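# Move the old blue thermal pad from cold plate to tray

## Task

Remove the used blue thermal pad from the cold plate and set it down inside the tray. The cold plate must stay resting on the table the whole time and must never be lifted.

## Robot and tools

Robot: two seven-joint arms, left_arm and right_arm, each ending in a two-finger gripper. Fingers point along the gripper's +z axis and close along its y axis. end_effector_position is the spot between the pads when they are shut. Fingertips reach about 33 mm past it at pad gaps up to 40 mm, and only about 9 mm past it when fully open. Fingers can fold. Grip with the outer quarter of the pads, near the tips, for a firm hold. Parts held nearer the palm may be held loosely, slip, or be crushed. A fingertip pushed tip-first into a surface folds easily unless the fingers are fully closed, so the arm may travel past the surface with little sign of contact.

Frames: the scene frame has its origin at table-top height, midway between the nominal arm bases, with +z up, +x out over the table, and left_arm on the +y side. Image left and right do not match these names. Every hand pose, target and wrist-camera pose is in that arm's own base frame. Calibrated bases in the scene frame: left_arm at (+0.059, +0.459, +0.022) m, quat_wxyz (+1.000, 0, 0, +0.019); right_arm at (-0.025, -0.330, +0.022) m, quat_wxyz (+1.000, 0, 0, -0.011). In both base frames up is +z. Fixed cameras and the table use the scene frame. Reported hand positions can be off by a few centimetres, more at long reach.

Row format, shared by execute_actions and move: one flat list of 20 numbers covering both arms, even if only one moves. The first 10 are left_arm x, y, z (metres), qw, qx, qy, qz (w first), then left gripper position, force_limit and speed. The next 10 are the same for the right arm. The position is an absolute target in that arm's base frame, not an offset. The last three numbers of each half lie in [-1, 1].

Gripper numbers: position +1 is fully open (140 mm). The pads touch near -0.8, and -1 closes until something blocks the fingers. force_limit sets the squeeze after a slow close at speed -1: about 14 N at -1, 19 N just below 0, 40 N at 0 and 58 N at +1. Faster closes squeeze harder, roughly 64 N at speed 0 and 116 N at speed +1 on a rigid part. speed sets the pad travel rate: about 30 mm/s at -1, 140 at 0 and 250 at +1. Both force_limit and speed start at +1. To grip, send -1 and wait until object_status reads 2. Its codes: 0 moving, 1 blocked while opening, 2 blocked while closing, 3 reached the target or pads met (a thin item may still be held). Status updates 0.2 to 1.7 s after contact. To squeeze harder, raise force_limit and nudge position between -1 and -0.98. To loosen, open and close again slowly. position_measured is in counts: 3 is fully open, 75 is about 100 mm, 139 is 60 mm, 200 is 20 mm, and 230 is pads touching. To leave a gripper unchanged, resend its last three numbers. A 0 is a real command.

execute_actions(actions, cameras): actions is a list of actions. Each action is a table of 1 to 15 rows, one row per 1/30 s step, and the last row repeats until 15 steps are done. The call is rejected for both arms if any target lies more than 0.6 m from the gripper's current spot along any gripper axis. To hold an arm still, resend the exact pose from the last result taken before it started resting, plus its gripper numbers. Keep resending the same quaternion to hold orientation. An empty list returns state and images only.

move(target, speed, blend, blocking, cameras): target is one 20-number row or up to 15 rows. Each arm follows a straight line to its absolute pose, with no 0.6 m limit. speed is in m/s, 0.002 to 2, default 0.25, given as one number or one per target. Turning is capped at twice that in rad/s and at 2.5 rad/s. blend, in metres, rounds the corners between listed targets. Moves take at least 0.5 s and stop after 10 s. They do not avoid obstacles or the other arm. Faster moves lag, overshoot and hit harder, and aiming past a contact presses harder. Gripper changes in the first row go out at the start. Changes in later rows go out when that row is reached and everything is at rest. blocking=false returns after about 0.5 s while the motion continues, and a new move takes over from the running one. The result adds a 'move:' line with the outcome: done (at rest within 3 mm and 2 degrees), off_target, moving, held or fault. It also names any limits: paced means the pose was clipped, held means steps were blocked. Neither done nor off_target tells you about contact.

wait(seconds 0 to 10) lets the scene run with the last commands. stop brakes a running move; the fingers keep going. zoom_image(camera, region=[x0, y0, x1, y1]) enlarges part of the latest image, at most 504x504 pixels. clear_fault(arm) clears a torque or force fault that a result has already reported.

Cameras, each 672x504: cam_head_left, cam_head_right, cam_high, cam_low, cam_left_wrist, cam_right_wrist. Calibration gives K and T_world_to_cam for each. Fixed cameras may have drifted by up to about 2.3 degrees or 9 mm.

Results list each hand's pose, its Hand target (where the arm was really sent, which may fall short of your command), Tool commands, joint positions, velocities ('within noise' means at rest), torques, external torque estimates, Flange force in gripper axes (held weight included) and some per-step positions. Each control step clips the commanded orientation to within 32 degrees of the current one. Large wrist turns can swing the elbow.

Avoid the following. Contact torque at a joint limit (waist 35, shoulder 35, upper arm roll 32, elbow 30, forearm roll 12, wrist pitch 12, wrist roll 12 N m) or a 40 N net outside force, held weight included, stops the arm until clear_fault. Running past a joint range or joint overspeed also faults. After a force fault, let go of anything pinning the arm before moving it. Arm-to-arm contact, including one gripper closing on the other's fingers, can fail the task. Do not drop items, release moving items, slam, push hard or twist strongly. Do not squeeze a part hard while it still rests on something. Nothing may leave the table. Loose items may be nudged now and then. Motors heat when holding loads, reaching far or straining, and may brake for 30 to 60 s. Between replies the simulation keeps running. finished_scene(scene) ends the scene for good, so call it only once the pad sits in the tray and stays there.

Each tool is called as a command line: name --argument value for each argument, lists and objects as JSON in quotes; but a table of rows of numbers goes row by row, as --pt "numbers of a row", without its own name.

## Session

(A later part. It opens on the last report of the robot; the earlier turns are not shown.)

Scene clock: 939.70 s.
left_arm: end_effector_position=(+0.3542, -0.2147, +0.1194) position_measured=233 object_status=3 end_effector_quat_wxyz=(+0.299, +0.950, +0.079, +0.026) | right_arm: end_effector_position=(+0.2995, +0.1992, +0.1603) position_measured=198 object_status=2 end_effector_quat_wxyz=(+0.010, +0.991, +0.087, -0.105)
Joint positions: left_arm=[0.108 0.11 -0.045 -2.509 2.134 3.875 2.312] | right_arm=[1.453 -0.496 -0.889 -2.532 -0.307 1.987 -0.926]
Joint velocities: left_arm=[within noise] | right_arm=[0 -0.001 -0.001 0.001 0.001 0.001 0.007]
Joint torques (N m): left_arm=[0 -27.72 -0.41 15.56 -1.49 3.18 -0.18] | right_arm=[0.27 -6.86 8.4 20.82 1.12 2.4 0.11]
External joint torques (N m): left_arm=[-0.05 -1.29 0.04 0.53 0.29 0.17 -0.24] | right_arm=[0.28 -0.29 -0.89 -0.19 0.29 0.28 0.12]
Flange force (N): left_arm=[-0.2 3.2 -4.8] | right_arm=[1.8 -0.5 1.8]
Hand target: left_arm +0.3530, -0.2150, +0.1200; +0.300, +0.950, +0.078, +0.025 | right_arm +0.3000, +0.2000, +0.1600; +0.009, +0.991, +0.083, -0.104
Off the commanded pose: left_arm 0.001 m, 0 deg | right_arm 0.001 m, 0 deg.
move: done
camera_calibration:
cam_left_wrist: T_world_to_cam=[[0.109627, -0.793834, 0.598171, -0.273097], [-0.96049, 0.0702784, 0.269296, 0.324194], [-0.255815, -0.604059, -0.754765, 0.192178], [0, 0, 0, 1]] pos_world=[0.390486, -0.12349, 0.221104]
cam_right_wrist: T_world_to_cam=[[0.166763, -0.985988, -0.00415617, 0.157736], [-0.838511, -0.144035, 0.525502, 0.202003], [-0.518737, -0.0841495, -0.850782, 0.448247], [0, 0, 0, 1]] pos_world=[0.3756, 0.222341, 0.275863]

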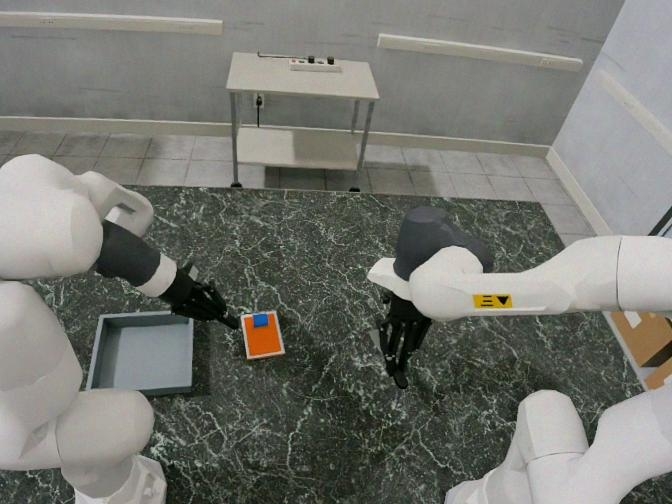

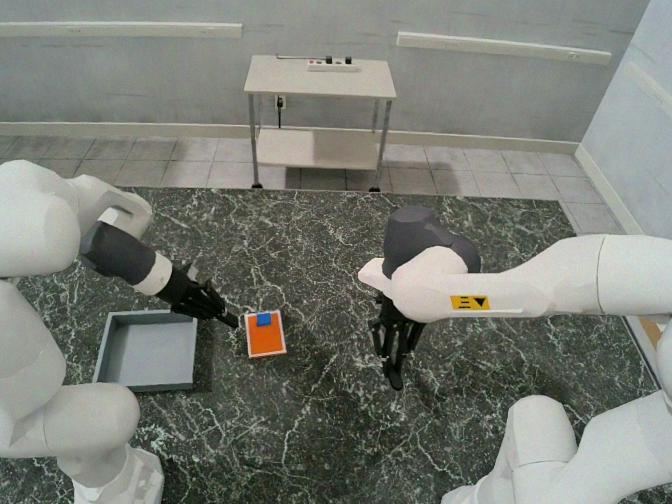

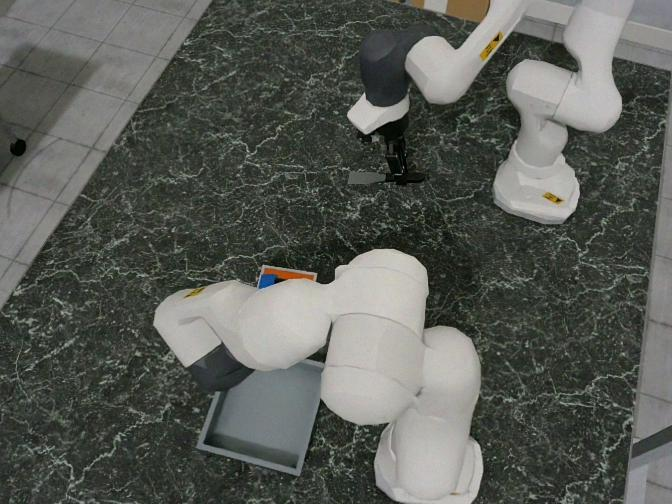

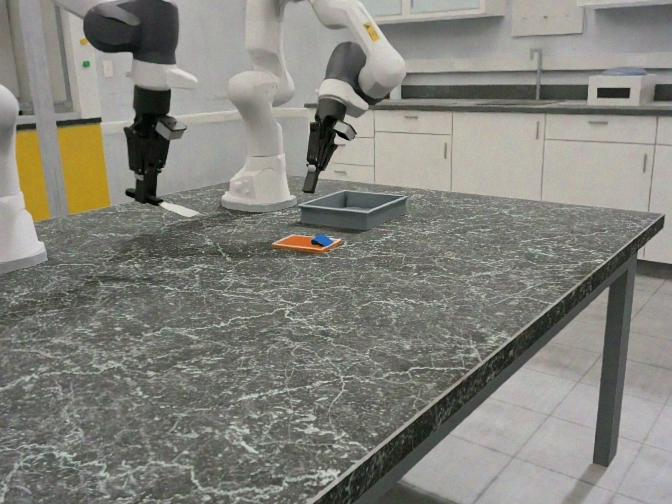

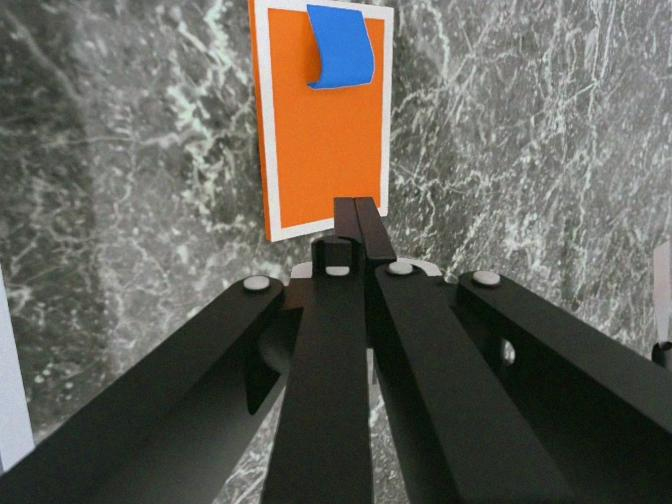

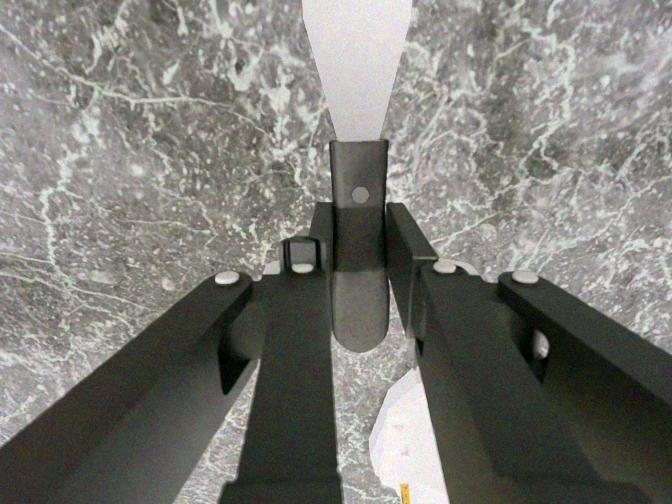

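move --pt "0.443 -0.25 0.13 0 0.742 -0.67 0 0 -1 -1 0.3 0.2 0.16 0.0087 0.991 0.0832 -0.1041 -1 0.2 -1" --pt "0.443 -0.293 0.08 0 0.742 -0.67 0 0 -1 -1 0.3 0.2 0.16 0.0087 0.991 0.0832 -0.1041 -1 0.2 -1" --speed 0.15 --cameras '["cam_left_wrist","cam_low"]'

Scene clock: 971.17 s.
left_arm: end_effector_position=(+0.4415, -0.2920, +0.0806) position_measured=129 object_status=3 end_effector_quat_wxyz=(+0.000, +0.739, -0.673, -0.002) | right_arm: end_effector_position=(+0.2994, +0.1992, +0.1601) position_measured=198 object_status=2 end_effector_quat_wxyz=(+0.010, +0.991, +0.085, -0.105)
Joint positions: left_arm=[-0.903 0.673 0.479 -1.536 2.8 4.163 2.716] | right_arm=[1.453 -0.495 -0.889 -2.532 -0.307 1.988 -0.924]
Joint velocities: left_arm=[0 0 0 0 -0.002 -0.001 -0.006] | right_arm=[within noise]
Joint torques (N m): left_arm=[0.39 -45.74 7.21 19 -1.41 2.26 -0.25] | right_arm=[0.81 -7.36 8.01 21.1 0.96 2.31 0.14]
External joint torques (N m): left_arm=[0.41 -1.56 0.18 0.98 -0.62 -0.23 -0.25] | right_arm=[0.78 -0.76 -1.33 0.03 0.13 0.17 0.14]
Flange force (N): left_arm=[0.2 -0.7 -1.8] | right_arm=[2.5 -0.5 1.2]
Hand target: left_arm +0.4430, -0.2930, +0.0800; +0.000, +0.742, -0.670, +0.000 | right_arm +0.3000, +0.2000, +0.1600; +0.009, +0.991, +0.083, -0.104
Off the commanded pose: left_arm 0.002 m, 1 deg | right_arm 0.001 m, 0 deg.
move: done
camera_calibration:
cam_left_wrist: T_world_to_cam=[[-0.99686, -0.0716403, 0.033724, 0.424074], [-0.0548883, 0.932186, 0.357793, 0.268632], [-0.0570694, 0.354819, -0.933192, 0.345123], [0, 0, 0, 1]] pos_world=[0.457184, -0.34249, 0.21165]
Images, in order (width x height): cam_low 672x504, cam_left_wrist 672x504.

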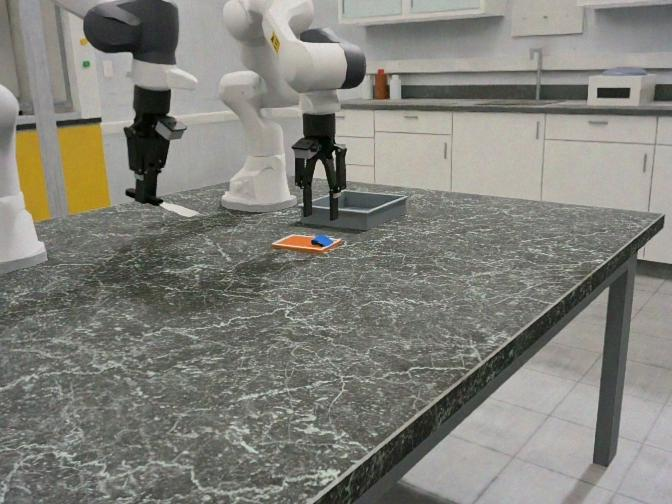

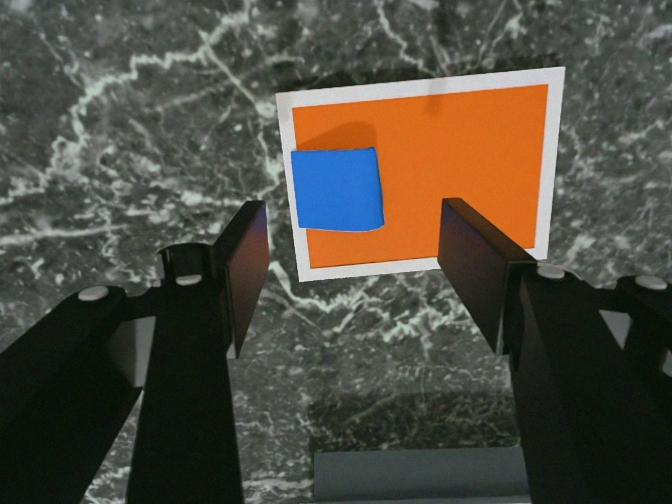

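move --pt "0.447 -0.294 0.035 0 0.742 -0.67 0 0 -1 -1 0.3 0.2 0.16 0.0087 0.991 0.0832 -0.1041 -1 0.2 -1" --pt "0.447 -0.294 0.022 0 0.742 -0.67 0 0 -1 -1 0.3 0.2 0.16 0.0087 0.991 0.0832 -0.1041 -1 0.2 -1" --speed 0.06 --cameras '["cam_left_wrist","cam_low"]'

move --target '[0.447,-0.294,0.022,0,0.742,-0.67,0,-1,-1,-1,0.3,0.2,0.16,0.0087,0.991,0.0832,-0.1041,-1,0.2,-1]' --cameras '["cam_left_wrist","cam_low"]'

zoom_image --camera "cam_low" --region '[255, 180, 365, 260]'

Scene clock: 982.97 s.
left_arm: end_effector_position=(+0.4457, -0.2930, +0.0227) position_measured=129 object_status=3 end_effector_quat_wxyz=(+0.000, +0.743, -0.669, -0.002) | right_arm: end_effector_position=(+0.2994, +0.1992, +0.1601) position_measured=198 object_status=2 end_effector_quat_wxyz=(+0.010, +0.991, +0.085, -0.105)
Joint positions: left_arm=[-0.863 0.762 0.433 -1.535 2.774 4.073 2.725] | right_arm=[1.453 -0.495 -0.889 -2.532 -0.307 1.988 -0.924]
Joint velocities: left_arm=[0.001 0.001 -0.003 0.001 0.002 -0.005 -0.001] | right_arm=[within noise]
Joint torques (N m): left_arm=[0.87 -47.67 6.13 18.05 -0.89 2.28 0.11] | right_arm=[0.85 -7.31 7.95 21.13 0.94 2.29 0.14]
External joint torques (N m): left_arm=[0.9 -1.57 -0.89 0.59 -0.16 -0.22 0.11] | right_arm=[0.88 -0.61 -1.35 -0.03 0.11 0.14 0.15]
Flange force (N): left_arm=[-2.3 -0.2 -1.0] | right_arm=[3.0 -0.8 1.5]
Hand target: left_arm +0.4470, -0.2940, +0.0220; +0.000, +0.742, -0.670, +0.000 | right_arm +0.3000, +0.2000, +0.1600; +0.009, +0.991, +0.083, -0.104
Off the commanded pose: left_arm 0.002 m, 0 deg | right_arm 0.001 m, 0 deg.
move: done
camera_calibration:
cam_left_wrist: T_world_to_cam=[[-0.996051, -0.0820994, 0.0337859, 0.42677], [-0.0646809, 0.931755, 0.357281, 0.294794], [-0.0608126, 0.353685, -0.933386, 0.293011], [0, 0, 0, 1]] pos_world=[0.461971, -0.343272, 0.153749]
Images, in order (width x height): cam_low 672x504, cam_left_wrist 672x504.

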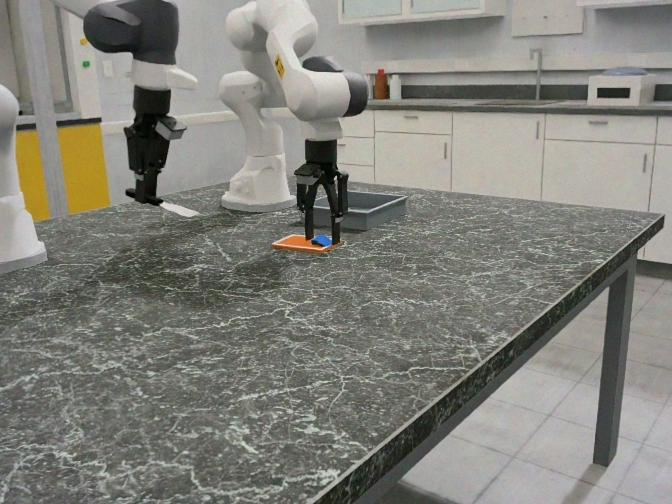

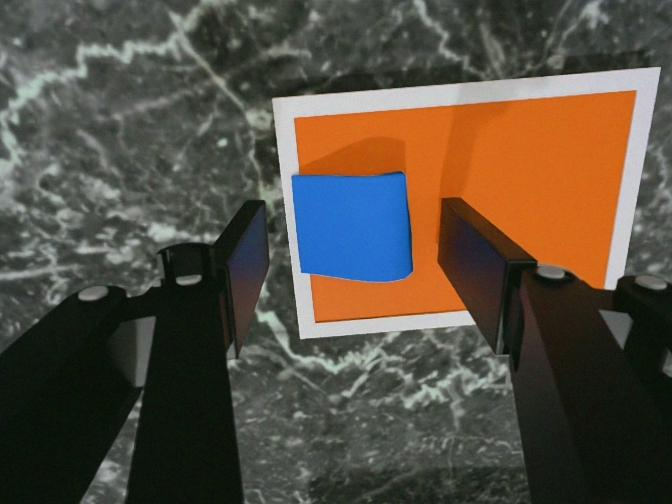

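Scene clock: 985.23 s.
left_arm: end_effector_position=(+0.4453, -0.2941, +0.0225) position_measured=226 object_status=2 end_effector_quat_wxyz=(+0.001, +0.742, -0.670, -0.002) | right_arm: end_effector_position=(+0.2994, +0.1992, +0.1601) position_measured=198 object_status=2 end_effector_quat_wxyz=(+0.010, +0.991, +0.085, -0.105)
Joint positions: left_arm=[-0.862 0.762 0.43 -1.535 2.774 4.072 2.725] | right_arm=[1.453 -0.495 -0.889 -2.532 -0.307 1.988 -0.924]
Joint velocities: within noise
Joint torques (N m): left_arm=[0.91 -46.88 6.74 17.99 -0.76 1.61 0.09] | right_arm=[0.77 -7.39 8.04 21.07 0.94 2.3 0.13]
External joint torques (N m): left_arm=[0.94 -0.83 -0.2 0.56 -0.01 -0.89 0.08] | right_arm=[0.83 -0.66 -1.23 -0.08 0.12 0.15 0.13]
Flange force (N): left_arm=[-2.0 -0.5 0.7] | right_arm=[2.3 -0.6 1.4]
Hand target: left_arm +0.4470, -0.2940, +0.0220; +0.000, +0.742, -0.670, +0.000 | right_arm +0.3000, +0.2000, +0.1600; +0.009, +0.991, +0.083, -0.104
Off the commanded pose: left_arm 0.002 m, 0 deg | right_arm 0.001 m, 0 deg.
move: done
camera_calibration:
cam_left_wrist: T_world_to_cam=[[-0.996129, -0.0809151, 0.0343487, 0.426558], [-0.0634792, 0.932458, 0.355659, 0.295578], [-0.0608069, 0.352102, -0.933984, 0.292749], [0, 0, 0, 1]] pos_world=[0.461471, -0.344177, 0.153646]
Images, in order (width x height): cam_low 672x504, cam_left_wrist 672x504.

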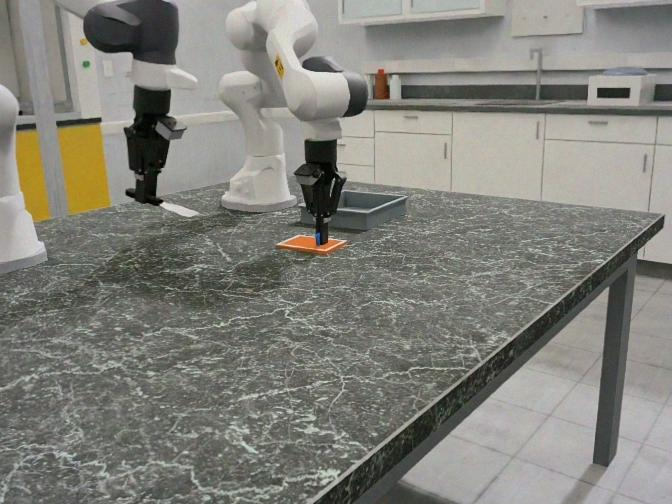

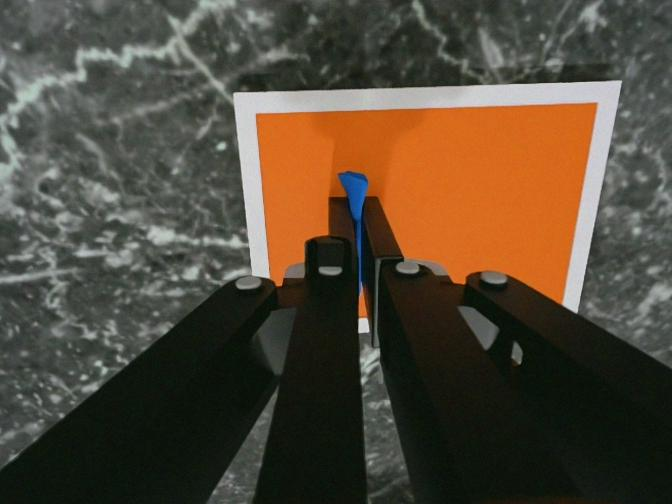

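Scaled by 4.582 from the camera's 672x504 image, which has a finer 960x720 frame.

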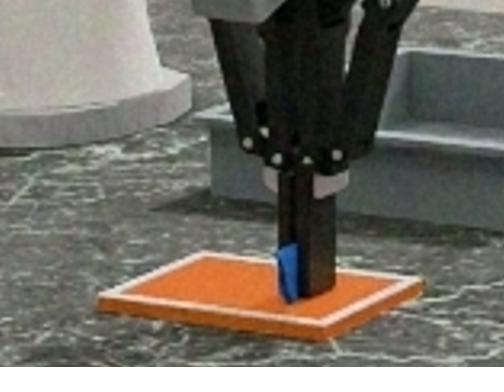

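Folded and gripped. Lift slowly.

move --target '[0.447,-0.294,0.042,0,0.742,-0.67,0,-1,-1,-1,0.3,0.2,0.16,0.0087,0.991,0.0832,-0.1041,-1,0.2,-1]' --speed 0.03 --cameras '["cam_left_wrist","cam_low"]'

zoom_image --camera "cam_low" --region '[255, 180, 365, 260]'

Scene clock: 991.17 s.
left_arm: end_effector_position=(+0.4476, -0.2946, +0.0407) position_measured=226 object_status=2 end_effector_quat_wxyz=(+0.000, +0.742, -0.670, +0.002) | right_arm: end_effector_position=(+0.2994, +0.1992, +0.1601) position_measured=198 object_status=2 end_effector_quat_wxyz=(+0.010, +0.991, +0.085, -0.105)
Joint positions: left_arm=[-0.872 0.736 0.446 -1.531 2.777 4.097 2.724] | right_arm=[1.453 -0.495 -0.889 -2.532 -0.307 1.988 -0.924]
Joint velocities: left_arm=[0 -0.001 0.002 0 0 0.005 -0.001] | right_arm=[within noise]
Joint torques (N m): left_arm=[-0.12 -47.62 6.72 18.17 -0.9 2.71 -0.12] | right_arm=[0.84 -7.33 8.03 21.11 0.95 2.32 0.05]
External joint torques (N m): left_arm=[-0.05 -1.78 -0.29 0.38 -0.12 0.23 -0.12] | right_arm=[0.85 -0.71 -1.27 0.05 0.12 0.19 0.06]
Flange force (N): left_arm=[-1.6 2.5 -2.9] | right_arm=[2.8 -0.7 1.2]
Hand target: left_arm +0.4470, -0.2940, +0.0420; +0.000, +0.742, -0.670, +0.000 | right_arm +0.3000, +0.2000, +0.1600; +0.009, +0.991, +0.083, -0.104
Off the commanded pose: left_arm 0.002 m, 0 deg | right_arm 0.001 m, 0 deg.
move: done
camera_calibration:
cam_left_wrist: T_world_to_cam=[[-0.996354, -0.0800357, 0.0295399, 0.428768], [-0.0646077, 0.933991, 0.351407, 0.290796], [-0.0557151, 0.348217, -0.935757, 0.306708], [0, 0, 0, 1]] pos_world=[0.463081, -0.344085, 0.172151]
Images, in order (width x height): cam_low 672x504, cam_left_wrist 672x504.

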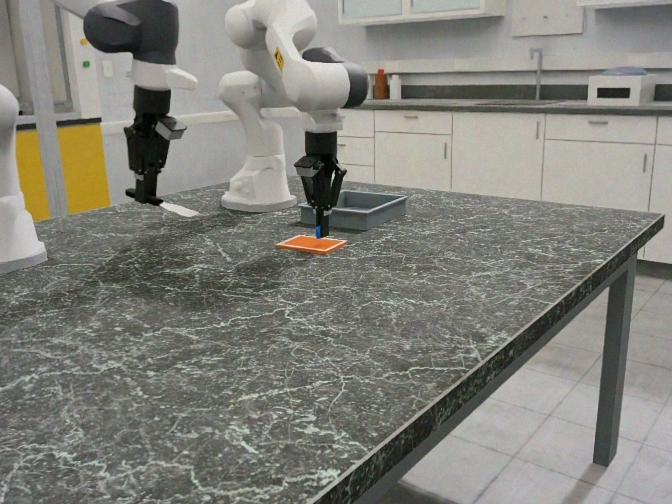

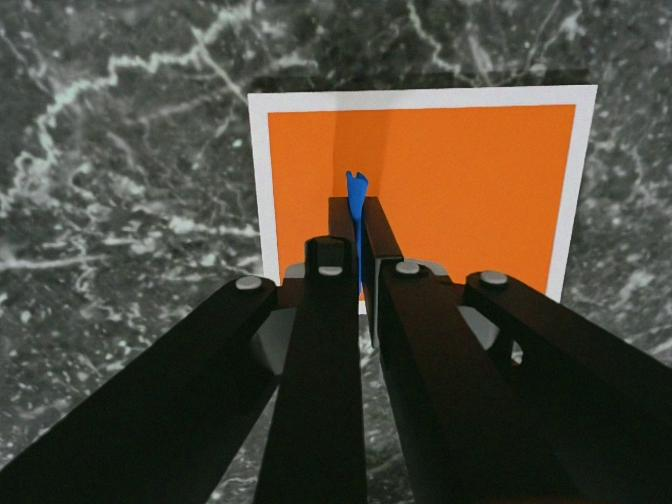

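Scaled by 4.582 from the camera's 672x504 image, which has a finer 960x720 frame.

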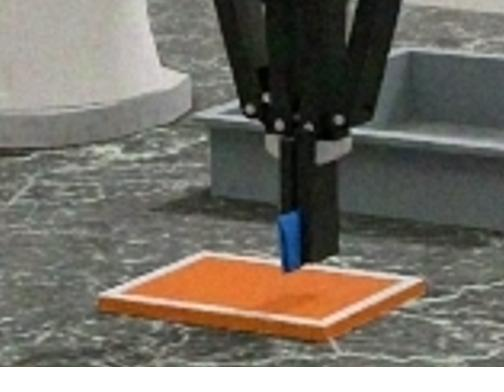

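move --pt "0.44 -0.26 0.13 0 0.742 -0.67 0 -1 -1 -1 0.3 0.2 0.12 0.0058 0.9965 0.0836 0 -1 0.2 -1" --pt "0.345 -0.105 0.13 0 0.742 -0.67 0 -1 -1 -1 0.3 0.2 0.06 0.0058 0.9965 0.0836 0 -1 0.2 -1" --speed 0.15

zoom_image --camera "cam_low" --region '[90, 150, 230, 250]'

Scene clock: 1007.87 s.
left_arm: end_effector_position=(+0.3441, -0.1070, +0.1305) position_measured=226 object_status=2 end_effector_quat_wxyz=(-0.014, +0.767, -0.642, -0.010) | right_arm: end_effector_position=(+0.2993, +0.1986, +0.0598) position_measured=198 object_status=2 end_effector_quat_wxyz=(+0.007, +0.997, +0.082, -0.001)
Joint positions: left_arm=[-1.541 0.282 1.36 -2.226 2.826 4.025 2.98] | right_arm=[1.378 -0.371 -0.878 -2.813 -0.505 2.498 -0.782]
Joint velocities: left_arm=[-0.001 0 0.001 0 0 -0.005 0.004] | right_arm=[within noise]
Joint torques (N m): left_arm=[-0.17 -15.38 7.18 17.24 -0.43 2.27 0.18] | right_arm=[1.31 -9.34 4.14 17.83 0.52 2.89 -0.19]
External joint torques (N m): left_arm=[-0.12 -1.56 0.2 0.07 0.18 -0.23 0.18] | right_arm=[1.36 -0.26 -1.59 -0.19 0.04 0.28 -0.19]
Flange force (N): left_arm=[0.0 0.0 0.0] | right_arm=[6.2 -2.4 6.2]
Hand target: left_arm +0.3449, -0.1058, +0.1300; -0.016, +0.764, -0.645, -0.009 | right_arm +0.3000, +0.2000, +0.0600; +0.006, +0.996, +0.084, +0.000
Off the commanded pose: left_arm 0.002 m, 5 deg | right_arm 0.002 m, 0 deg.
joint sent to its limit (left arm) — joint 5 (forearm roll), upper limit; joint 7 (wrist roll), upper limit. The joint targets are off in orientation, not in position.
move: off_target (left_arm)
camera_calibration:
cam_left_wrist: T_world_to_cam=[[-0.987588, -0.155396, 0.0228491, 0.327791], [-0.134813, 0.913292, 0.384348, 0.0950045], [-0.0805941, 0.376497, -0.922906, 0.32951], [0, 0, 0, 1]] pos_world=[0.363086, -0.159889, 0.260103]
cam_right_wrist: T_world_to_cam=[[0.157522, -0.98748, 0.00836853, 0.159039], [-0.929604, -0.14542, 0.338658, 0.293233], [-0.333201, -0.0611256, -0.940872, 0.30787], [0, 0, 0, 1]] pos_world=[0.350121, 0.218508, 0.18903]

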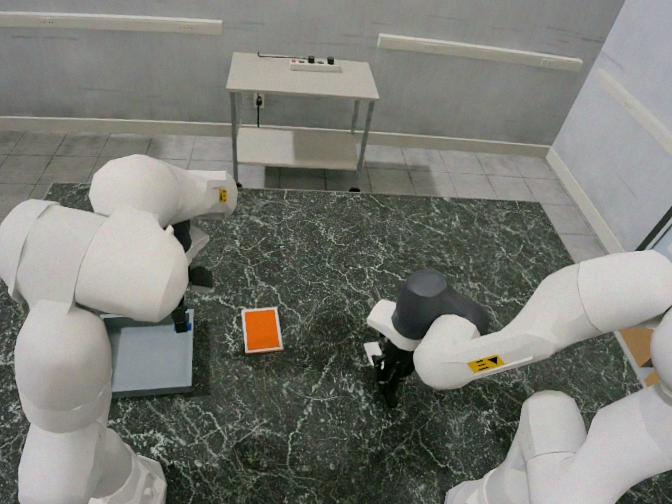

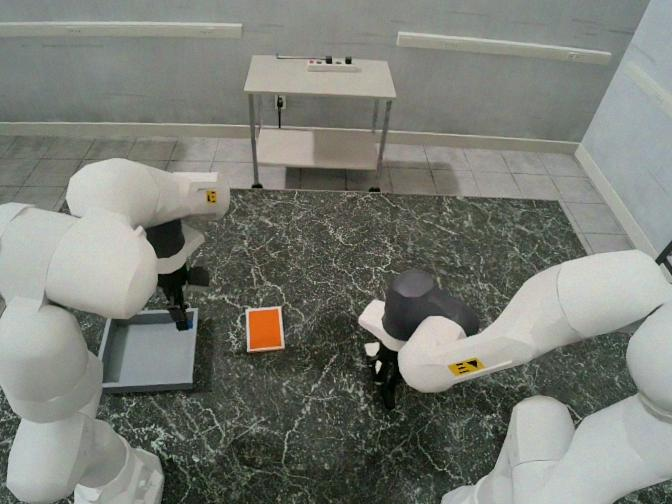

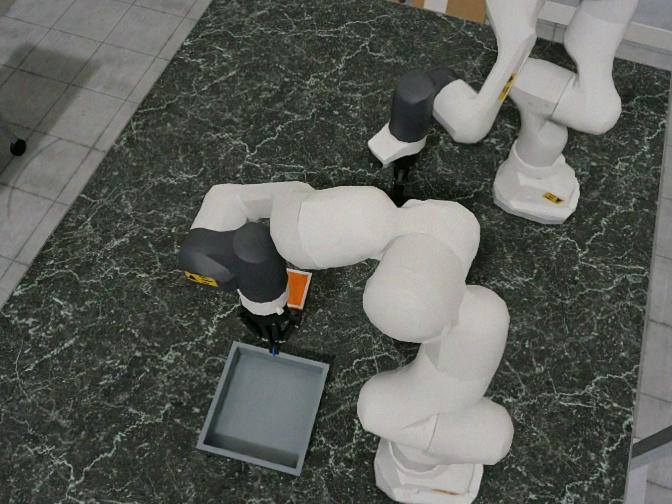

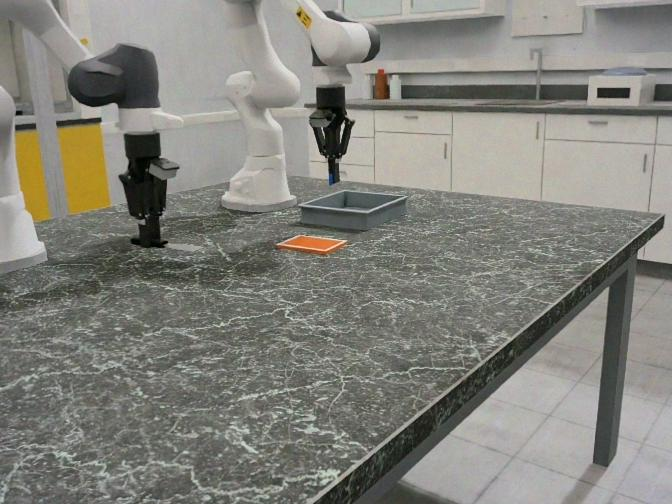

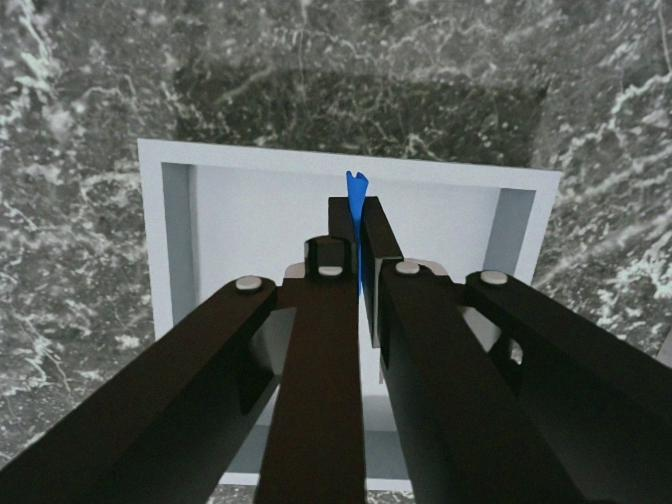

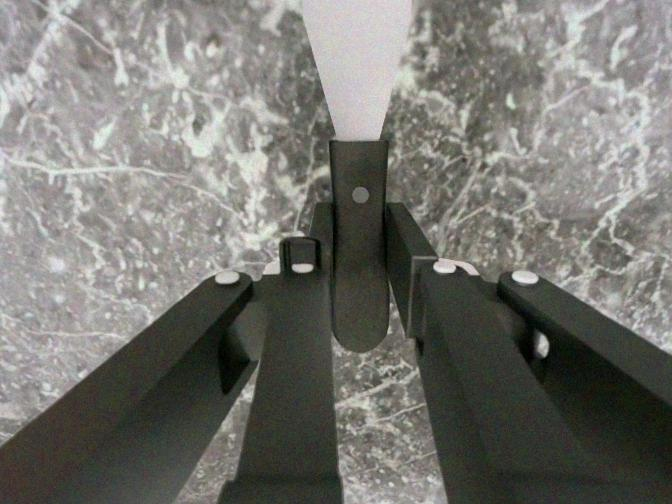

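Scaled by 3.600 from the camera's 672x504 image, which has a finer 960x720 frame.

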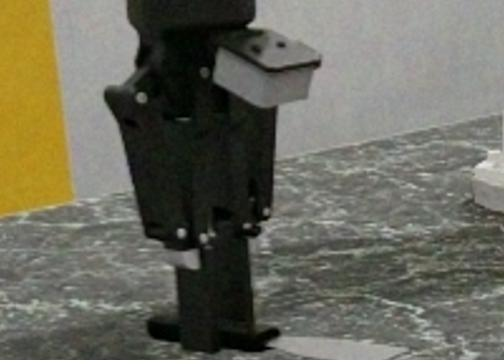

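move --pt "0.345 -0.04 0.11 0 0.95 -0.31 0 -1 -1 -1 0.3 0.2 0.03 0.0058 0.9965 0.0836 0 -1 0.2 -1" --speed 0.12 --cameras '["cam_left_wrist","cam_low","cam_high","cam_right_wrist"]'

zoom_image --camera "cam_low" --region '[90, 150, 230, 255]'

Scene clock: 1017.13 s.
left_arm: end_effector_position=(+0.3458, -0.0395, +0.1099) position_measured=226 object_status=2 end_effector_quat_wxyz=(-0.002, +0.949, -0.315, +0.001) | right_arm: end_effector_position=(+0.2998, +0.1989, +0.0301) position_measured=198 object_status=2 end_effector_quat_wxyz=(+0.007, +0.997, +0.082, -0.001)
Joint positions: left_arm=[-1.427 0.453 1.548 -2.331 2.547 4.031 2.732] | right_arm=[1.488 -0.26 -0.998 -2.825 -0.48 2.624 -0.802]
Joint velocities: left_arm=[0 0.001 0 0.001 -0.002 0.002 -0.007] | right_arm=[within noise]
Joint torques (N m): left_arm=[0.52 -13.65 11.41 15.85 -1.31 2.66 -0.25] | right_arm=[1.34 -9.45 2.98 16.27 0.6 2.86 -0.2]
External joint torques (N m): left_arm=[0.53 -0.73 0.29 0.01 -0.59 0.18 -0.25] | right_arm=[1.27 -0.26 -1.58 -0.2 0.22 0.25 -0.2]
Flange force (N): left_arm=[0.7 -1.4 0.7] | right_arm=[8.8 -3.7 10.2]
Hand target: left_arm +0.3450, -0.0400, +0.1100; +0.000, +0.951, -0.310, +0.000 | right_arm +0.3000, +0.2000, +0.0300; +0.006, +0.996, +0.084, +0.000
Off the commanded pose: left_arm 0.001 m, 1 deg | right_arm 0.001 m, 0 deg.
move: done
camera_calibration:
cam_left_wrist: T_world_to_cam=[[-0.61528, -0.78784, 0.0271833, 0.186195], [-0.731199, 0.583251, 0.353789, 0.238056], [-0.294584, 0.197803, -0.93493, 0.353546], [0, 0, 0, 1]] pos_world=[0.392777, -0.0620873, 0.241258]
cam_right_wrist: T_world_to_cam=[[0.157105, -0.987548, 0.00823674, 0.159604], [-0.929961, -0.145126, 0.337804, 0.303892], [-0.332403, -0.0607306, -0.94118, 0.279756], [0, 0, 0, 1]] pos_world=[0.350524, 0.218709, 0.159331]
Images, in order (width x height): cam_high 672x504, cam_low 672x504, cam_left_wrist 672x504, cam_right_wrist 672x504.

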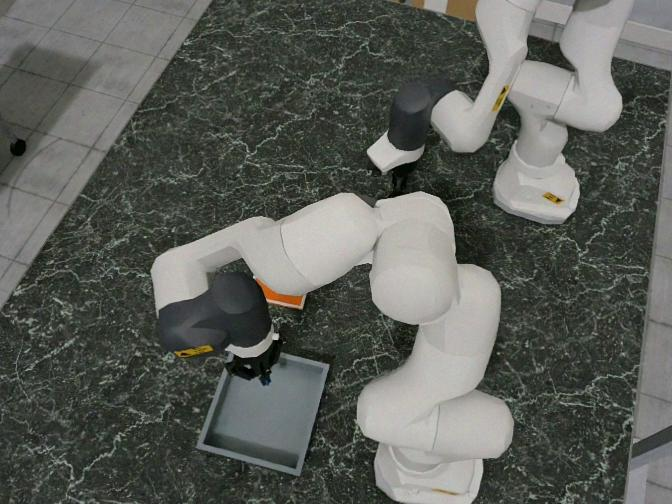

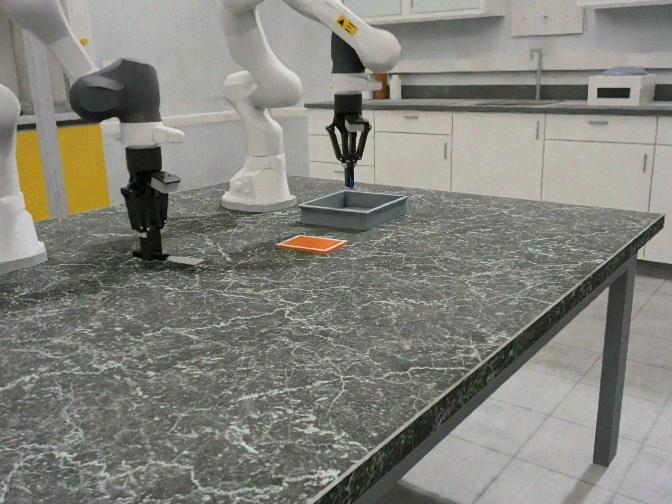

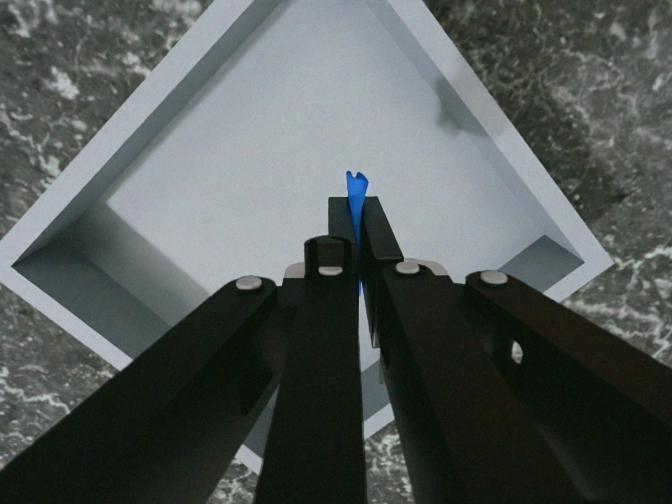

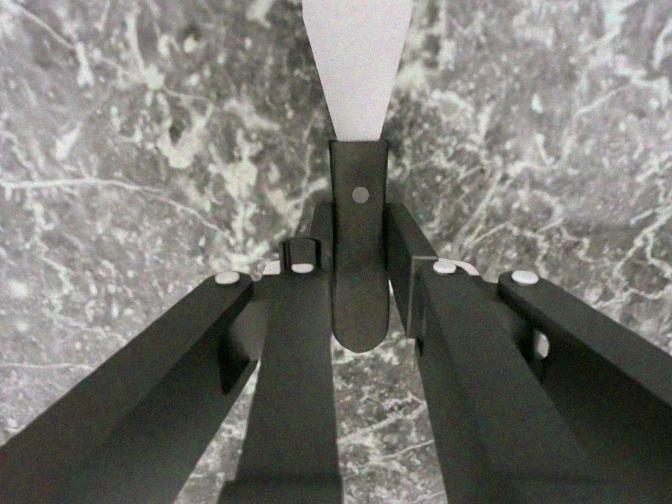

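Scaled by 3.600 from the camera's 672x504 image, which has a finer 960x720 frame.

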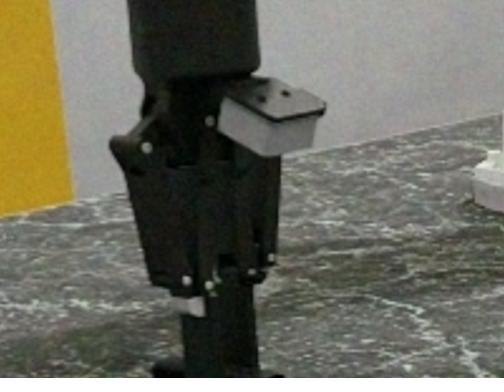

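move --pt "0.345 -0.03 0.024 0 0.95 -0.31 0 -1 -1 -1 0.3 0.2 0.016 0.0058 0.9965 0.0836 0 -1 0.2 -1" --speed 0.06 --cameras '["cam_left_wrist","cam_low"]'

zoom_image --camera "cam_low" --region '[110, 200, 230, 290]'

Scene clock: 1023.67 s.
left_arm: end_effector_position=(+0.3432, -0.0302, +0.0239) position_measured=226 object_status=2 end_effector_quat_wxyz=(+0.001, +0.951, -0.308, -0.002) | right_arm: end_effector_position=(+0.2996, +0.1989, +0.0160) position_measured=198 object_status=2 end_effector_quat_wxyz=(+0.007, +0.997, +0.082, -0.001)
Joint positions: left_arm=[-1.058 0.474 1.17 -2.391 2.423 3.834 2.86] | right_arm=[1.569 -0.199 -1.074 -2.83 -0.439 2.688 -0.831]
Joint velocities: left_arm=[0.001 0 -0.001 0 0.001 -0.003 0.007] | right_arm=[0 0.002 -0.002 -0.001 -0.001 0.001 -0.004]
Joint torques (N m): left_arm=[0.72 -23.43 9.7 13.81 -0.7 2.26 0.18] | right_arm=[1.32 -9.26 2.11 15.67 0.64 2.89 -0.18]
External joint torques (N m): left_arm=[0.69 -2.3 -0.51 0.45 -0.12 -0.25 0.18] | right_arm=[1.31 -0.47 -1.54 -0.02 0.29 0.31 -0.19]
Flange force (N): left_arm=[-3.0 -1.7 2.4] | right_arm=[0.0 0.0 0.0]
Hand target: left_arm +0.3450, -0.0300, +0.0240; +0.000, +0.951, -0.310, +0.000 | right_arm +0.3000, +0.2000, +0.0160; +0.006, +0.996, +0.084, +0.000
Off the commanded pose: left_arm 0.002 m, 0 deg | right_arm 0.001 m, 0 deg.
move: done
camera_calibration:
cam_left_wrist: T_world_to_cam=[[-0.602687, -0.797256, 0.0339393, 0.189444], [-0.737615, 0.57282, 0.357495, 0.262939], [-0.304456, 0.190423, -0.933298, 0.27363], [0, 0, 0, 1]] pos_world=[0.391431, -0.0516866, 0.154949]
Images, in order (width x height): cam_low 672x504, cam_left_wrist 672x504.

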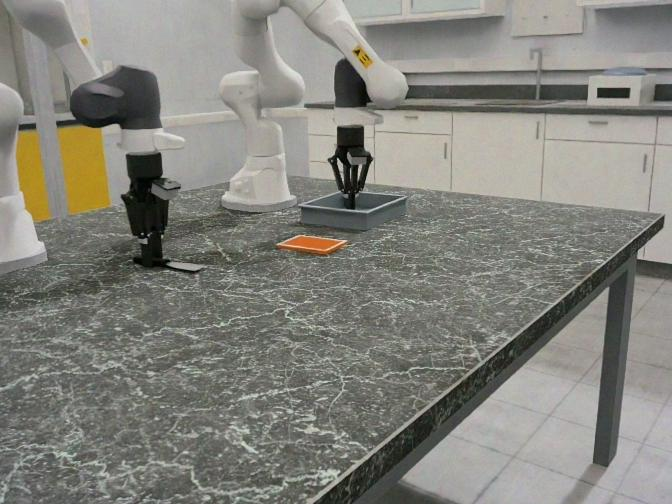

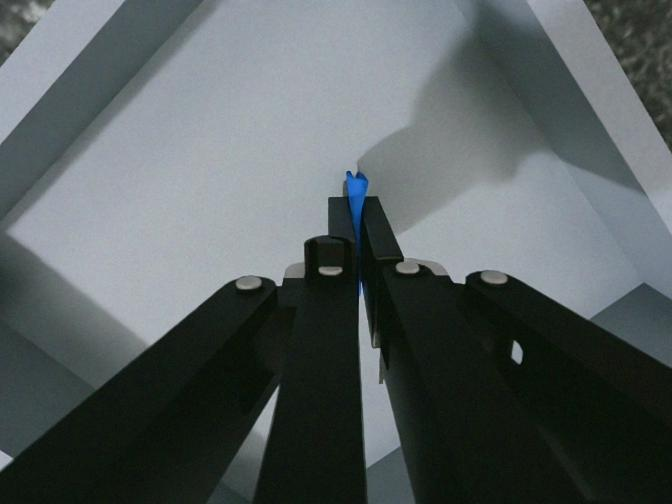

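Scaled by 4.200 from the camera's 672x504 image, which has a finer 960x720 frame.

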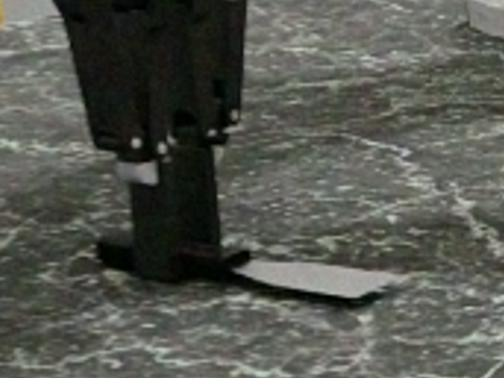

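move --pt "0.345 -0.03 0.018 0 0.95 -0.31 0 -1 -1 -1 0.3 0.2 0.010 0.0058 0.9965 0.0836 0 -1 0.2 -1" --speed 0.02 --cameras '["cam_low"]'

move --pt "0.345 -0.03 0.018 0 0.95 -0.31 0 0.1 -1 -1 0.3 0.2 0.010 0.0058 0.9965 0.0836 0 -0.2 0.2 -1" --cameras '["cam_low","cam_left_wrist","cam_right_wrist"]'

zoom_image --camera "cam_low" --region '[110, 200, 230, 290]'

Scene clock: 1029.67 s.
left_arm: end_effector_position=(+0.3436, -0.0302, +0.0210) position_measured=226 object_status=2 end_effector_quat_wxyz=(+0.001, +0.951, -0.310, -0.002) | right_arm: end_effector_position=(+0.2997, +0.1990, +0.0154) position_measured=198 object_status=2 end_effector_quat_wxyz=(+0.007, +0.997, +0.081, -0.002)
Joint positions: left_arm=[-1.042 0.474 1.153 -2.391 2.42 3.826 2.866] | right_arm=[1.576 -0.196 -1.082 -2.829 -0.433 2.69 -0.834]
Joint velocities: left_arm=[0.002 0 -0.003 0 0 -0.004 0.001] | right_arm=[within noise]
Joint torques (N m): left_arm=[0.67 -22.99 9.5 13.56 -0.8 2.3 0.18] | right_arm=[1.25 -9.08 2.49 14.87 0.45 3.18 -0.02]
External joint torques (N m): left_arm=[0.71 -1.54 -0.57 0.24 -0.22 -0.2 0.18] | right_arm=[1.3 -0.27 -1.08 -0.9 0.09 0.58 -0.02]
External joint torques when the fault began: right_arm=[2.68 4.33 -1.65 -2.11 0.57 1.38 -0.08]
Flange force (N): left_arm=[-1.7 -2.4 4.0] | right_arm=[0.0 0.0 0.0]
Flange force when the fault began (N): right_arm=[0.0 0.0 0.0]
Hand target: left_arm +0.3450, -0.0300, +0.0206; +0.000, +0.951, -0.310, +0.000 | right_arm +0.2998, +0.1991, +0.0153; +0.007, +0.997, +0.081, -0.001
Tool commands: left_gripper/position=-1.0 left_gripper/force_limit=-1.0 left_gripper/speed=-1.0 right_gripper/position=-1.0 right_gripper/force_limit=+0.2 right_gripper/speed=-1.0
Off the commanded pose: left_arm 0.003 m, 0 deg | right_arm 0.006 m, 0 deg.
FORCE FAULT: contact force on the right arm reached its limit, and that arm stopped. The contact can be on any part of that arm, not only on its tool. That arm's remaining commands of this call were not run. That arm is still stopped at the end of this call. While its stop runs, that arm takes no new command, but execute_actions still moves its gripper.
CLEAR FAULT: the right arm stays stopped (Reflex) until you call clear_fault(arm="right_arm").
move: fault (right_arm)
Images, in order (width x height): cam_low 672x504.

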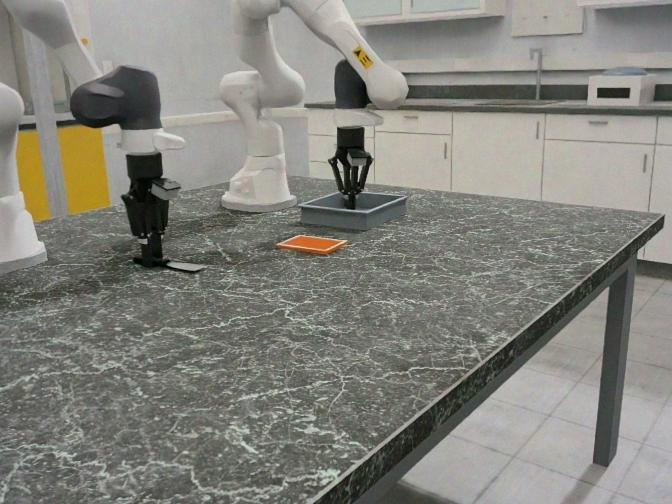

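not run: an earlier result of this reply reported a stop or a fault. Calls in your next reply go to the robot.

Scaled by 4.200 from the camera's 672x504 image, which has a finer 960x720 frame.

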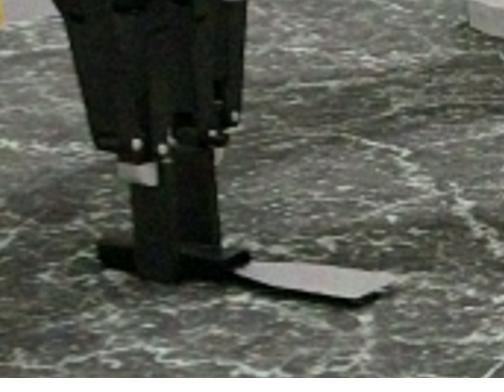

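clear_fault --arm "right_arm" --cameras '[]'

move --pt "0.345 -0.03 0.019 0 0.95 -0.31 0 0.1 -1 -1 0.3 0.199 0.016 0.0058 0.9965 0.0836 0 -0.2 0.2 -1" --speed 0.02 --cameras '["cam_low","cam_left_wrist","cam_right_wrist"]'

Scene clock: 1033.93 s.
left_arm: end_effector_position=(+0.3438, -0.0300, +0.0209) position_measured=226 object_status=2 end_effector_quat_wxyz=(+0.000, +0.951, -0.310, -0.002) | right_arm: end_effector_position=(+0.2997, +0.1990, +0.0154) position_measured=198 object_status=2 end_effector_quat_wxyz=(+0.007, +0.997, +0.081, -0.002)
Joint positions: left_arm=[-1.042 0.474 1.152 -2.391 2.42 3.825 2.866] | right_arm=[1.576 -0.196 -1.082 -2.829 -0.433 2.69 -0.834]
Joint velocities: within noise
Joint torques (N m): left_arm=[0.7 -22.99 9.65 13.48 -0.8 2.33 0.19] | right_arm=[1.24 -8.94 2.5 14.89 0.44 3.18 -0.02]
External joint torques (N m): left_arm=[0.77 -1.55 -0.38 0.19 -0.22 -0.17 0.19] | right_arm=[1.32 -0.18 -1.04 -0.92 0.08 0.58 -0.02]
Flange force (N): left_arm=[-2.1 -2.3 3.5] | right_arm=[0.0 0.0 0.0]
Hand target: left_arm +0.3450, -0.0300, +0.0206; +0.000, +0.951, -0.310, +0.000 | right_arm +0.2998, +0.1991, +0.0153; +0.007, +0.997, +0.081, -0.001
Tool commands: left_gripper/position=-1.0 left_gripper/force_limit=-1.0 left_gripper/speed=-1.0 right_gripper/position=-1.0 right_gripper/force_limit=+0.2 right_gripper/speed=-1.0
Off the commanded pose: left_arm 0.003 m, 0 deg | right_arm 0.006 m, 0 deg.
FORCE FAULT, CONTINUED: the right arm's stop, for the force fault that an earlier result reported, is over. The call counts as one of the actions that you can send in this scene. That arm's target is now where it stood when the stop ended, not its last command. That arm accepts commands again.
CLEAR FAULT: your call cleared the right arm's force fault. If the contact force or a joint's load stays at its limit, that arm stops again.
No camera images: "cameras" was empty.

Scene clock: 1036.47 s.
left_arm: end_effector_position=(+0.3437, -0.0299, +0.0191) position_measured=117 object_status=0 end_effector_quat_wxyz=(+0.000, +0.951, -0.310, -0.002) | right_arm: end_effector_position=(+0.2998, +0.1984, +0.0158) position_measured=154 object_status=3 end_effector_quat_wxyz=(+0.007, +0.997, +0.083, -0.001)
Joint positions: left_arm=[-1.032 0.474 1.141 -2.391 2.42 3.82 2.867] | right_arm=[1.57 -0.199 -1.078 -2.83 -0.44 2.689 -0.834]
Joint velocities: within noise
Joint torques (N m): left_arm=[0.74 -23.85 9.49 13.37 -0.69 2.3 0.1] | right_arm=[0.27 -10.36 2.9 15.28 -0.07 2.63 0]
External joint torques (N m): left_arm=[0.75 -2.22 -0.53 0.15 -0.12 -0.2 0.1] | right_arm=[0.27 -1.53 -0.78 -0.57 -0.42 0.01 0]
Flange force (N): left_arm=[-3.6 -1.2 2.6] | right_arm=[0.0 0.0 0.0]
Hand target: left_arm +0.3450, -0.0300, +0.0190; +0.000, +0.951, -0.310, +0.000 | right_arm +0.3000, +0.1990, +0.0160; +0.006, +0.996, +0.084, +0.000
Off the commanded pose: left_arm 0.001 m, 0 deg | right_arm 0.001 m, 0 deg.
move: done
camera_calibration:
cam_left_wrist: T_world_to_cam=[[-0.606676, -0.794276, 0.0326957, 0.191698], [-0.735058, 0.576157, 0.357399, 0.264069], [-0.302711, 0.192792, -0.933379, 0.268698], [0, 0, 0, 1]] pos_world=[0.391743, -0.0516867, 0.150152]
cam_right_wrist: T_world_to_cam=[[0.15967, -0.987141, 0.00767038, 0.15841], [-0.929491, -0.147719, 0.337973, 0.309133], [-0.332494, -0.0610936, -0.941125, 0.266409], [0, 0, 0, 1]] pos_world=[0.350623, 0.218313, 0.145031]
Images, in order (width x height): cam_low 672x504, cam_left_wrist 672x504, cam_right_wrist 672x504.

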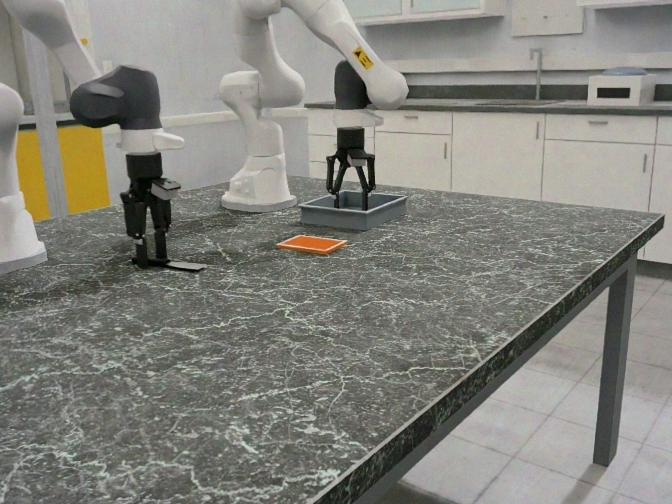

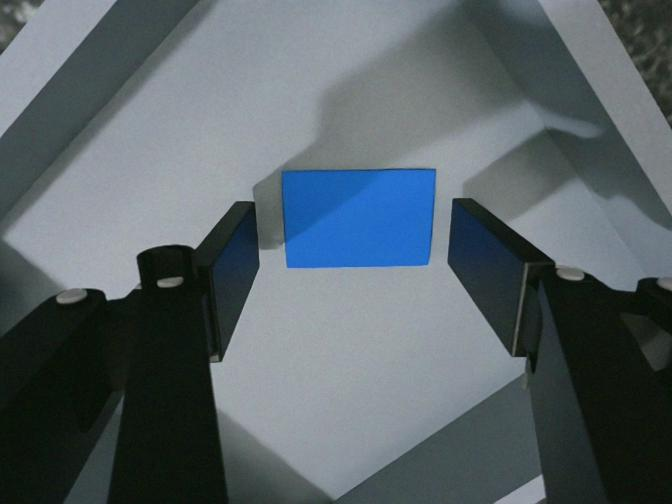

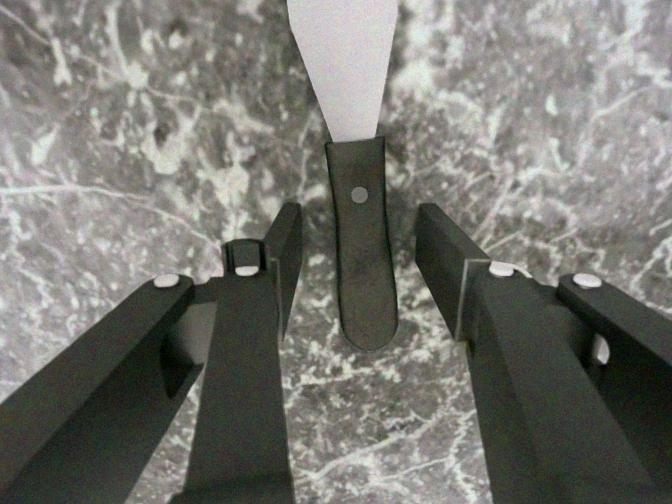

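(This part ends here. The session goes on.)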